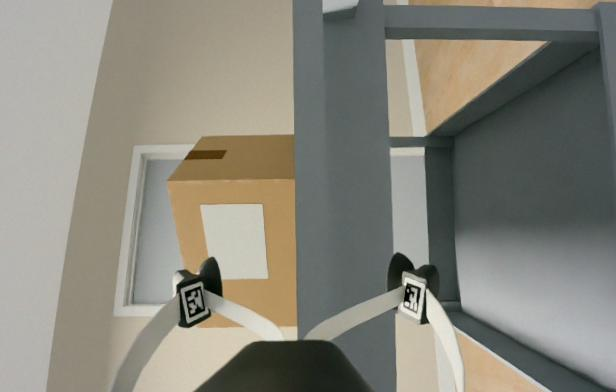

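>>> {"op": "move", "data": {
  "blocking": false,
  "r2": {"joints":{"lift_m":0.95}},
  "cameras": []
}}

>>> {"op": "wait", "data": {
  "seconds": 3,
  "cameras": []
}}

>>> {"op": "move", "data": {
  "blocking": false,
  "r2": {"base":{"strafe_m":0.75},"contact_limits":{"strafe_m":0.2}},
  "cameras": []
}}

>>> {"op": "wait", "data": {
  "seconds": 5,
  "cameras": ["r2_head_camera","r2_head_left_camera","r2_head_right_camera"]
}}

Scene clock: 1106.10 s.
move: r2 moving
r1: as last shown
r1.lidar_m: 3.71 2.46 1.86 1.78 1.87 2.10 2.04 2.18 3.03 2.94 3.08 3.84
r1.motor_effort: lift_m=+15(15) arm_m=+4(4) wheel_0=+2(2) wheel_1=+2(2) wheel_2=+0(0)
r1.servo_current: wrist_yaw_rad=39(59) wrist_pitch_rad=33(46) wrist_roll_rad=52(59) gripper_m=52(65)
r1.wrist_depth_mm: 136 138 - - - - - / 108 138 - - - - - / 112 139 246 - - - - / 134 150 - - - - - / - - - - - - - / 1921 1863 210 199 1863 1863 1808 / 1397 1205 179 1255 172 1308 1308
r2.base_odometry: x=-4.174 y=-5.745 heading=+0.710
r2.turned_by_wheels: +0.000
r2.turned_by_imu: +0.000
r2.base_tilt: forward=-0.7 right=+0.1
r2.lidar_m: 0.50 2.51 1.97 1.61 0.64 0.34 0.28 0.28 0.32 0.50 3.11 0.54
r2.base_status: not commanded
r2.joint_positions: lift_m=+0.728 arm_m=+0.000 wrist_yaw_rad=-0.002 wrist_pitch_rad=+0.006 wrist_roll_rad=+1.569 gripper_m=+0.100
r2.joint_status: lift_m moving
r2.measured_speeds: translate_m=+0.000 strafe_m=+0.000 rotate_rad=+0.000 lift_m=+0.146 arm_m=+0.000 wrist_yaw_rad=+0.000 wrist_pitch_rad=+0.000 wrist_roll_rad=+0.000
r2.motor_effort: lift_m=+22(25) arm_m=+4(4) wheel_0=-3(3) wheel_1=-5(5) wheel_2=+4(4)
r2.servo_current: wrist_yaw_rad=52(59) wrist_pitch_rad=52(52) wrist_roll_rad=46(52) gripper_m=46(52)
r2.contact_limits: translate_m 0.2
r2.hand_pose: x=+0.4591 y=-0.0880 z=+0.9040 quat_wxyz=(+0.708, +0.707, +0.002, -0.003) (m; r2's base frame)
r2.wrist_depth_mm: - - - - 364 392 389 / - - - - 359 1808 580 / - - - 683 353 946 - / - - 591 585 349 946 - / - - 634 634 287 931 - / - - 193 668 194 - - / - - - - 338 1808 -
pictures: none
No camera images: "cameras" was empty.

Scene clock: 1107.73 s.
earlier move: r2 done
r1.base_odometry: x=-2.922 y=+1.471 heading=+2.845
r1.turned_by_wheels: +0.000
r1.turned_by_imu: +0.000
r1.base_tilt: forward=-1.6 right=+1.3
r1.lidar_m: 3.72 2.48 1.83 1.78 1.87 2.12 2.06 2.17 3.04 2.93 3.07 3.85
r1.base_status: not commanded
r1.joint_positions: lift_m=+0.350 arm_m=+0.000 wrist_yaw_rad=+3.093 wrist_pitch_rad=+0.002 wrist_roll_rad=+0.000 gripper_m=-0.029
r1.joint_status: not commanded
r1.measured_speeds: all 0
r1.motor_effort: lift_m=+15(15) arm_m=+4(4) wheel_0=+1(2) wheel_1=+2(2) wheel_2=+0(0)
r1.servo_current: wrist_yaw_rad=39(65) wrist_pitch_rad=39(52) wrist_roll_rad=39(78) gripper_m=59(65)
r1.hand_pose: x=-0.1129 y=+0.1014 z=+0.5279 quat_wxyz=(+0.025, -0.001, +0.000, +1.000) (m; r1's base frame)
r1.wrist_depth_mm: 136 138 - - - - - / 108 138 - - - - - / 112 139 244 - - - - / 134 151 - - - - - / - - - - - - - / 1921 1921 208 200 1921 1863 1756 / 1366 1205 179 1281 173 1308 1308
r2.base_odometry: x=-4.174 y=-5.745 heading=+0.710
r2.turned_by_wheels: +0.000
r2.turned_by_imu: +0.000
r2.base_tilt: forward=-0.7 right=+0.1
r2.lidar_m: 0.50 2.52 1.95 1.62 0.66 0.34 0.28 0.25 0.30 0.54 3.12 0.56
r2.base_status: not commanded
r2.joint_positions: lift_m=+0.950 arm_m=+0.000 wrist_yaw_rad=-0.002 wrist_pitch_rad=+0.006 wrist_roll_rad=+1.569 gripper_m=+0.100
r2.joint_status: all done
r2.measured_speeds: all 0
r2.motor_effort: lift_m=+21(26) arm_m=+4(4) wheel_0=-3(3) wheel_1=-4(5) wheel_2=+4(4)
r2.servo_current: wrist_yaw_rad=59(59) wrist_pitch_rad=46(52) wrist_roll_rad=52(78) gripper_m=46(59)
r2.contact_limits: translate_m 0.2
r2.hand_pose: x=+0.4591 y=-0.0880 z=+1.1261 quat_wxyz=(+0.708, +0.707, +0.002, -0.003) (m; r2's base frame)
r2.wrist_depth_mm: - - - - - - 366 / - - - - - 591 357 / - - - - 732 676 357 / - - - - 580 591 - / - - - - 621 627 - / - - 193 - 193 - - / - - - - - 676 -
wait: 1.63 of 3 s (r2 has come to rest)
pictures: none
No camera images: "cameras" was empty.

Scene clock: 1108.23 s.
move: r2 moving
r1: as last shown
r1.base_tilt: forward=-1.6 right=+1.2
r1.lidar_m: 3.72 2.49 1.84 1.79 1.88 2.12 2.05 2.19 3.00 2.94 3.11 3.82
r1.servo_current: wrist_yaw_rad=59(59) wrist_pitch_rad=39(46) wrist_roll_rad=39(59) gripper_m=59(65)
r1.wrist_depth_mm: 136 138 - - - - - / 108 138 - - - - - / 112 139 245 - - - - / 134 151 - - - - - / - - - - - - - / 1921 1921 209 200 1863 1863 1863 / 1397 1205 180 1255 173 1336 1336
r2.base_odometry: x=-4.198 y=-5.718 heading=+0.710
r2.turned_by_wheels: +0.000
r2.turned_by_imu: +0.000
r2.base_tilt: forward=-0.7 right=+0.1
r2.lidar_m: 0.49 2.52 1.91 1.59 0.69 0.35 0.28 0.27 0.32 0.54 3.15 0.54
r2.base_status: strafe_m moving
r2.joint_positions: lift_m=+0.950 arm_m=+0.000 wrist_yaw_rad=-0.002 wrist_pitch_rad=+0.006 wrist_roll_rad=+1.569 gripper_m=+0.100
r2.joint_status: not commanded
r2.measured_speeds: translate_m=-0.001 strafe_m=+0.139 rotate_rad=+0.005 lift_m=+0.000 arm_m=+0.000 wrist_yaw_rad=+0.000 wrist_pitch_rad=+0.000 wrist_roll_rad=+0.000
r2.motor_effort: lift_m=+21(21) arm_m=+4(4) wheel_0=-7(14) wheel_1=+11(11) wheel_2=-1(3)
r2.servo_current: wrist_yaw_rad=52(59) wrist_pitch_rad=46(52) wrist_roll_rad=39(52) gripper_m=59(59)
r2.contact_limits: strafe_m 0.2
r2.hand_pose: x=+0.4591 y=-0.0880 z=+1.1261 quat_wxyz=(+0.708, +0.707, +0.002, -0.003) (m; r2's base frame)
r2.wrist_depth_mm: - - - - - - 364 / - - - - - 621 357 / - - - - 661 603 355 / - - - - 597 603 - / - - - - 634 634 - / - - 193 - 193 - - / - - - - - - 442
pictures: none
No camera images: "cameras" was empty.

Scene clock: 1111.57 s.
earlier move: r2 done
r1.base_odometry: x=-2.922 y=+1.471 heading=+2.845
r1.turned_by_wheels: +0.000
r1.turned_by_imu: +0.000
r1.base_tilt: forward=-1.6 right=+1.3
r1.lidar_m: 3.70 2.48 1.84 1.79 1.88 2.12 2.04 2.18 3.03 2.94 3.09 3.80
r1.base_status: not commanded
r1.joint_positions: lift_m=+0.350 arm_m=+0.000 wrist_yaw_rad=+3.093 wrist_pitch_rad=+0.002 wrist_roll_rad=+0.000 gripper_m=-0.029
r1.joint_status: not commanded
r1.measured_speeds: all 0
r1.motor_effort: lift_m=+15(15) arm_m=+4(4) wheel_0=+1(2) wheel_1=+1(2) wheel_2=+0(0)
r1.servo_current: wrist_yaw_rad=33(65) wrist_pitch_rad=46(52) wrist_roll_rad=46(65) gripper_m=65(65)
r1.hand_pose: x=-0.1129 y=+0.1014 z=+0.5279 quat_wxyz=(+0.025, -0.001, +0.000, +1.000) (m; r1's base frame)
r1.wrist_depth_mm: 136 138 - - - - - / 108 138 - - - - - / 112 138 245 - - - - / 134 150 - - - - - / - - - - - - - / 1863 1921 210 200 1808 1921 1863 / 1366 1205 180 1255 173 1366 1281
r2.base_odometry: x=-4.663 y=-5.176 heading=+0.709
r2.turned_by_wheels: +0.000
r2.turned_by_imu: +0.001
r2.base_tilt: forward=-0.7 right=+0.1
r2.lidar_m: 2.31 2.03 1.09 0.90 0.92 0.62 0.50 0.50 0.56 0.99 0.79 0.90
r2.base_status: done
r2.joint_positions: lift_m=+0.950 arm_m=+0.000 wrist_yaw_rad=-0.002 wrist_pitch_rad=+0.006 wrist_roll_rad=+1.569 gripper_m=+0.100
r2.joint_status: not commanded
r2.measured_speeds: all 0
r2.motor_effort: lift_m=+21(21) arm_m=+4(4) wheel_0=-2(14) wheel_1=+0(12) wheel_2=+0(3)
r2.servo_current: wrist_yaw_rad=46(59) wrist_pitch_rad=52(59) wrist_roll_rad=59(65) gripper_m=52(65)
r2.contact_limits: strafe_m 0.2
r2.hand_pose: x=+0.4591 y=-0.0880 z=+1.1261 quat_wxyz=(+0.708, +0.707, +0.002, -0.003) (m; r2's base frame)
r2.wrist_depth_mm: - - - - - - 1499 / - - - - - - 1537 / - - - - - - 1537 / - - - - - - 1576 / - - - - - - 1576 / 1983 - 192 - 194 - 1537 / - - - - - - 1537
wait: 3.33 of 5 s (r2 has come to rest)
pictures: r2_head_camera, r2_head_left_camera, r2_head_right_camera
Images, in order (width x height): r2_head_camera 420x560, r2_head_left_camera 420x672, r2_head_right_camera 420x672.

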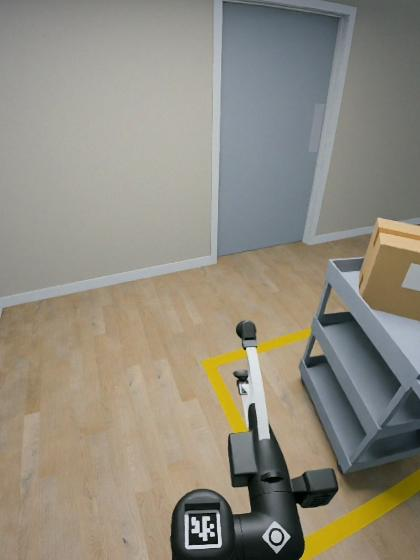

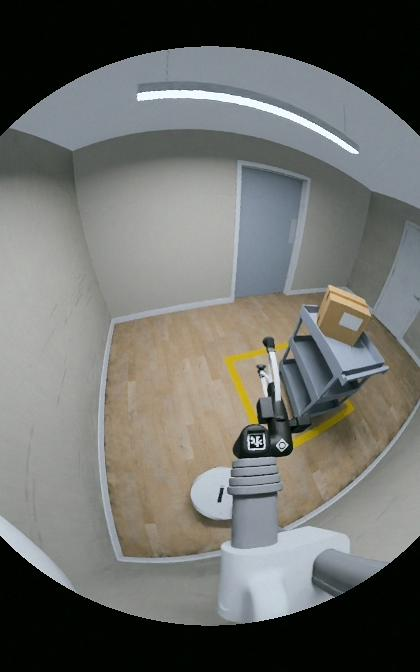

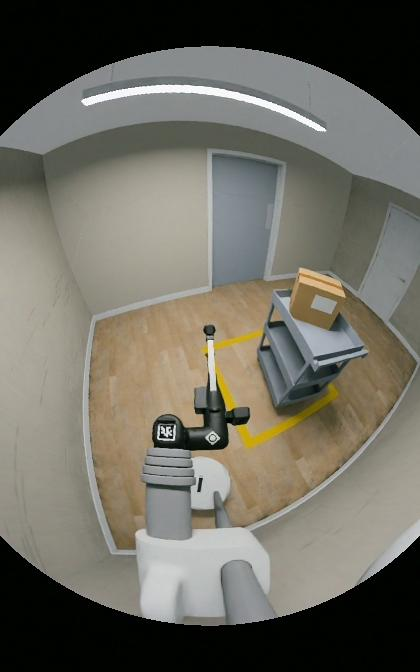

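>>> {"op": "move", "data": {
  "blocking": false,
  "r2": {"base":{"translate_m":0.8,"strafe_m":0.25},"joints":{"lift_m":0.5,"wrist_yaw_rad":3.0},"contact_limits":{"translate_m":0.2}},
  "cameras": []
}}

>>> {"op": "wait", "data": {
  "seconds": 5,
  "cameras": []
}}

>>> {"op": "move", "data": {
  "blocking": false,
  "r2": {"base":{"rotate_rad":-1.5}},
  "cameras": []
}}

>>> {"op": "wait", "data": {
  "seconds": 4,
  "cameras": ["r2_head_camera","r2_head_left_camera","r2_head_right_camera"]
}}

Scene clock: 1121.90 s.
move: r2 moving
r1: as last shown
r1.lidar_m: 3.69 2.48 1.85 1.78 1.89 2.11 2.03 2.19 3.04 2.95 3.08 3.83
r1.motor_effort: lift_m=+15(15) arm_m=+4(4) wheel_0=+1(2) wheel_1=+2(2) wheel_2=+0(0)
r1.servo_current: wrist_yaw_rad=39(65) wrist_pitch_rad=46(46) wrist_roll_rad=52(65) gripper_m=59(65)
r1.wrist_depth_mm: 136 138 - - - - - / 108 138 - - - - - / 112 138 245 - - - - / 134 151 - - - - - / - - - - - - - / 1921 1921 209 199 1921 1863 1863 / 1366 1229 180 1308 173 1336 1308
r2.base_odometry: x=-4.645 y=-5.149 heading=+0.710
r2.turned_by_wheels: +0.000
r2.turned_by_imu: +0.001
r2.base_tilt: forward=-0.7 right=+0.0
r2.lidar_m: 2.30 2.06 1.10 0.90 0.91 0.65 0.52 0.54 0.62 1.03 0.80 0.89
r2.base_status: translate_m moving; strafe_m moving
r2.joint_positions: lift_m=+0.912 arm_m=+0.000 wrist_yaw_rad=+0.563 wrist_pitch_rad=+0.006 wrist_roll_rad=+1.569 gripper_m=+0.100
r2.joint_status: lift_m moving; wrist_yaw_rad moving
r2.measured_speeds: translate_m=+0.120 strafe_m=+0.038 rotate_rad=+0.000 lift_m=-0.146 arm_m=+0.000 wrist_yaw_rad=+1.740 wrist_pitch_rad=+0.000 wrist_roll_rad=+0.000
r2.motor_effort: lift_m=+12(21) arm_m=+4(4) wheel_0=+5(9) wheel_1=+8(11) wheel_2=-10(14)
r2.servo_current: wrist_yaw_rad=78(130) wrist_pitch_rad=46(52) wrist_roll_rad=59(59) gripper_m=52(59)
r2.contact_limits: translate_m 0.2
r2.hand_pose: x=+0.4614 y=+0.0799 z=+1.0887 quat_wxyz=(+0.680, +0.678, +0.198, +0.194) (m; r2's base frame)
r2.wrist_depth_mm: - - - - - - 1499 / 1808 - - - - 1863 1499 / 1921 - - - - - 1499 / - - - - - - 1537 / - - - - - - 1499 / - - 188 - 191 1863 1537 / - - - - - - 1499
pictures: none
No camera images: "cameras" was empty.

Scene clock: 1125.63 s.
earlier move: r2 done
r1.base_odometry: x=-2.922 y=+1.471 heading=+2.845
r1.turned_by_wheels: +0.000
r1.turned_by_imu: +0.000
r1.base_tilt: forward=-1.6 right=+1.3
r1.lidar_m: 3.71 2.48 1.85 1.79 1.87 2.11 2.04 2.20 3.04 2.94 3.09 3.83
r1.base_status: not commanded
r1.joint_positions: lift_m=+0.350 arm_m=+0.000 wrist_yaw_rad=+3.093 wrist_pitch_rad=+0.002 wrist_roll_rad=+0.000 gripper_m=-0.029
r1.joint_status: not commanded
r1.measured_speeds: all 0
r1.motor_effort: lift_m=+15(15) arm_m=+4(4) wheel_0=+1(2) wheel_1=+2(2) wheel_2=+0(0)
r1.servo_current: wrist_yaw_rad=59(72) wrist_pitch_rad=39(52) wrist_roll_rad=59(65) gripper_m=59(72)
r1.hand_pose: x=-0.1129 y=+0.1014 z=+0.5279 quat_wxyz=(+0.025, -0.001, +0.000, +1.000) (m; r1's base frame)
r1.wrist_depth_mm: 136 138 - - - - - / 108 138 - - - - - / 112 139 245 - - - - / 134 151 - - - - - / - - - - - - - / 1921 1983 208 200 1921 1863 1808 / 1397 1229 179 1281 173 1336 1308
r2.base_odometry: x=-4.219 y=-4.466 heading=+0.709
r2.turned_by_wheels: +0.000
r2.turned_by_imu: +0.002
r2.base_tilt: forward=-0.6 right=+0.1
r2.lidar_m: 1.46 1.47 1.13 0.93 0.90 1.05 1.35 1.33 0.91 0.84 0.87 1.89
r2.base_status: done
r2.joint_positions: lift_m=+0.500 arm_m=+0.000 wrist_yaw_rad=+2.997 wrist_pitch_rad=+0.006 wrist_roll_rad=+1.569 gripper_m=+0.100
r2.joint_status: all done
r2.measured_speeds: all 0
r2.motor_effort: lift_m=+15(21) arm_m=+4(4) wheel_0=+3(10) wheel_1=+2(11) wheel_2=-4(14)
r2.servo_current: wrist_yaw_rad=46(137) wrist_pitch_rad=52(52) wrist_roll_rad=52(65) gripper_m=52(59)
r2.contact_limits: translate_m 0.2
r2.hand_pose: x=-0.1019 y=+0.1280 z=+0.6766 quat_wxyz=(+0.053, +0.049, +0.705, +0.706) (m; r2's base frame)
r2.wrist_depth_mm: - - - - - - 931 / - - - - - 1160 931 / - - - - - 1308 960 / - - - - - 1366 946 / - - - - - 1397 931 / - - 188 - 184 1205 946 / - - 276 - - - 931
wait: 3.73 of 5 s (r2 has come to rest)
pictures: none
No camera images: "cameras" was empty.

Scene clock: 1126.13 s.
move: r2 moving
r1: as last shown
r1.lidar_m: 3.73 2.48 1.84 1.79 1.89 2.14 2.05 2.19 3.04 2.93 3.08 3.83
r1.servo_current: wrist_yaw_rad=26(65) wrist_pitch_rad=39(46) wrist_roll_rad=46(59) gripper_m=59(65)
r1.wrist_depth_mm: 136 138 - - - - - / 108 138 - - - - - / 112 138 246 - - - - / 134 151 - - - - - / - - - - - - - / 1921 1863 209 200 1863 1863 1863 / 1336 1229 180 1281 173 1336 1308
r2.base_odometry: x=-4.219 y=-4.466 heading=+0.458
r2.turned_by_wheels: -0.252
r2.turned_by_imu: -0.244
r2.base_tilt: forward=-0.7 right=+0.1
r2.lidar_m: 1.53 1.45 1.37 0.97 0.92 0.93 1.29 1.32 1.39 0.84 0.81 2.27
r2.base_status: rotate_rad moving
r2.joint_positions: lift_m=+0.500 arm_m=+0.000 wrist_yaw_rad=+2.997 wrist_pitch_rad=+0.006 wrist_roll_rad=+1.569 gripper_m=+0.100
r2.joint_status: not commanded
r2.measured_speeds: translate_m=-0.001 strafe_m=+0.000 rotate_rad=-0.980 lift_m=+0.000 arm_m=+0.000 wrist_yaw_rad=+0.000 wrist_pitch_rad=+0.000 wrist_roll_rad=+0.000
r2.motor_effort: lift_m=+14(15) arm_m=+4(4) wheel_0=+8(12) wheel_1=+9(10) wheel_2=+10(11)
r2.servo_current: wrist_yaw_rad=39(52) wrist_pitch_rad=39(52) wrist_roll_rad=52(59) gripper_m=46(52)
r2.hand_pose: x=-0.1019 y=+0.1280 z=+0.6766 quat_wxyz=(+0.053, +0.049, +0.705, +0.706) (m; r2's base frame)
r2.wrist_depth_mm: - - - - - - 878 / - - - - - 1025 931 / - - - - - 1138 946 / - - - - - 1281 960 / - - - - 224 1430 946 / - - 188 - 185 1205 946 / - - 277 - - 1366 946
pictures: none
No camera images: "cameras" was empty.

Scene clock: 1127.67 s.
earlier move: r2 done
r1.base_odometry: x=-2.922 y=+1.471 heading=+2.845
r1.turned_by_wheels: +0.000
r1.turned_by_imu: +0.000
r1.base_tilt: forward=-1.6 right=+1.3
r1.lidar_m: 3.72 2.50 1.84 1.77 1.90 2.13 2.04 2.18 3.05 2.95 3.10 3.86
r1.base_status: not commanded
r1.joint_positions: lift_m=+0.350 arm_m=+0.000 wrist_yaw_rad=+3.093 wrist_pitch_rad=+0.002 wrist_roll_rad=+0.000 gripper_m=-0.029
r1.joint_status: not commanded
r1.measured_speeds: all 0
r1.motor_effort: lift_m=+15(15) arm_m=+4(4) wheel_0=+1(2) wheel_1=+2(2) wheel_2=+0(0)
r1.servo_current: wrist_yaw_rad=46(65) wrist_pitch_rad=39(52) wrist_roll_rad=33(65) gripper_m=52(65)
r1.hand_pose: x=-0.1129 y=+0.1014 z=+0.5279 quat_wxyz=(+0.025, -0.001, +0.000, +1.000) (m; r1's base frame)
r1.wrist_depth_mm: 136 138 - - - - - / 108 138 - - - - - / 112 139 246 - - - - / 133 151 - - - - - / - - - - - - - / 1921 1921 208 200 1863 1863 1808 / 1397 1229 180 1255 172 1308 1308
r2.base_odometry: x=-4.219 y=-4.466 heading=-0.790
r2.turned_by_wheels: -1.248
r2.turned_by_imu: -1.214
r2.base_tilt: forward=-0.7 right=+0.0
r2.lidar_m: 0.83 0.87 1.66 1.47 1.47 1.09 0.91 0.92 1.12 1.33 1.33 0.88
r2.base_status: done
r2.joint_positions: lift_m=+0.500 arm_m=+0.000 wrist_yaw_rad=+2.997 wrist_pitch_rad=+0.006 wrist_roll_rad=+1.569 gripper_m=+0.100
r2.joint_status: not commanded
r2.measured_speeds: all 0
r2.motor_effort: lift_m=+15(15) arm_m=+4(4) wheel_0=+2(12) wheel_1=+1(11) wheel_2=+3(11)
r2.servo_current: wrist_yaw_rad=59(59) wrist_pitch_rad=46(52) wrist_roll_rad=52(59) gripper_m=52(52)
r2.hand_pose: x=-0.1019 y=+0.1280 z=+0.6766 quat_wxyz=(+0.053, +0.049, +0.705, +0.706) (m; r2's base frame)
r2.wrist_depth_mm: - - - - - 1308 917 / - - - - - 1255 931 / - - - - - 1182 946 / - - - - - 1138 946 / - - - - - 1098 946 / - - 188 - 185 1042 946 / - - 276 - - - 931
wait: 1.53 of 4 s (r2 has come to rest)
pictures: r2_head_camera, r2_head_left_camera, r2_head_right_camera
Images, in order (width x height): r2_head_camera 420x560, r2_head_left_camera 420x672, r2_head_right_camera 420x672.

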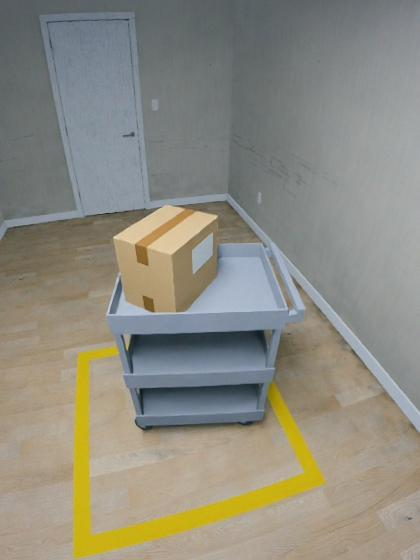

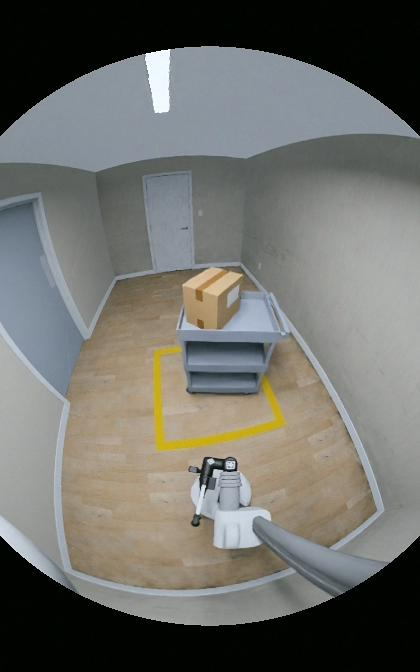

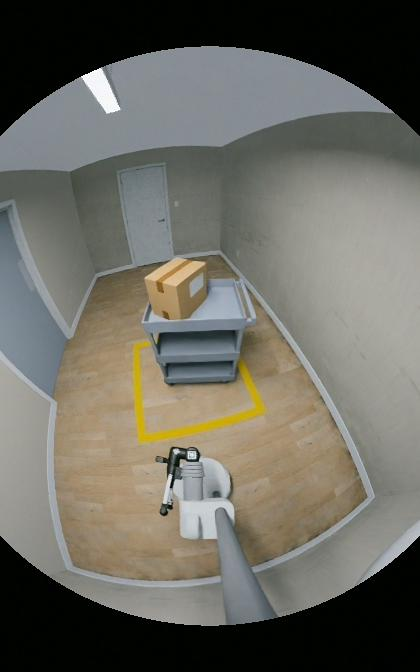

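>>> {"op": "zoom_image", "data": {
  "camera": "r2_head_camera",
  "region": [60, 200, 340, 500]
}}

Scaled by 1.680 from the camera's 420x560 image, which has a finer 1200x1600 frame.

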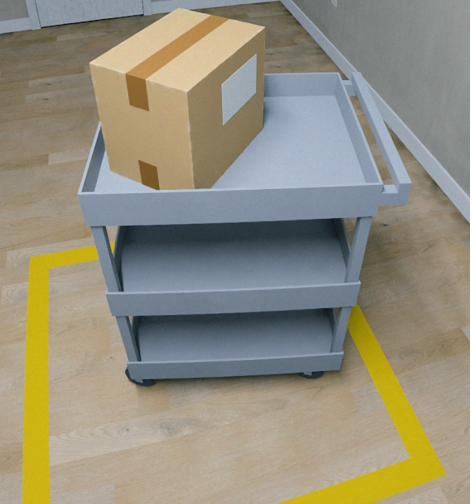

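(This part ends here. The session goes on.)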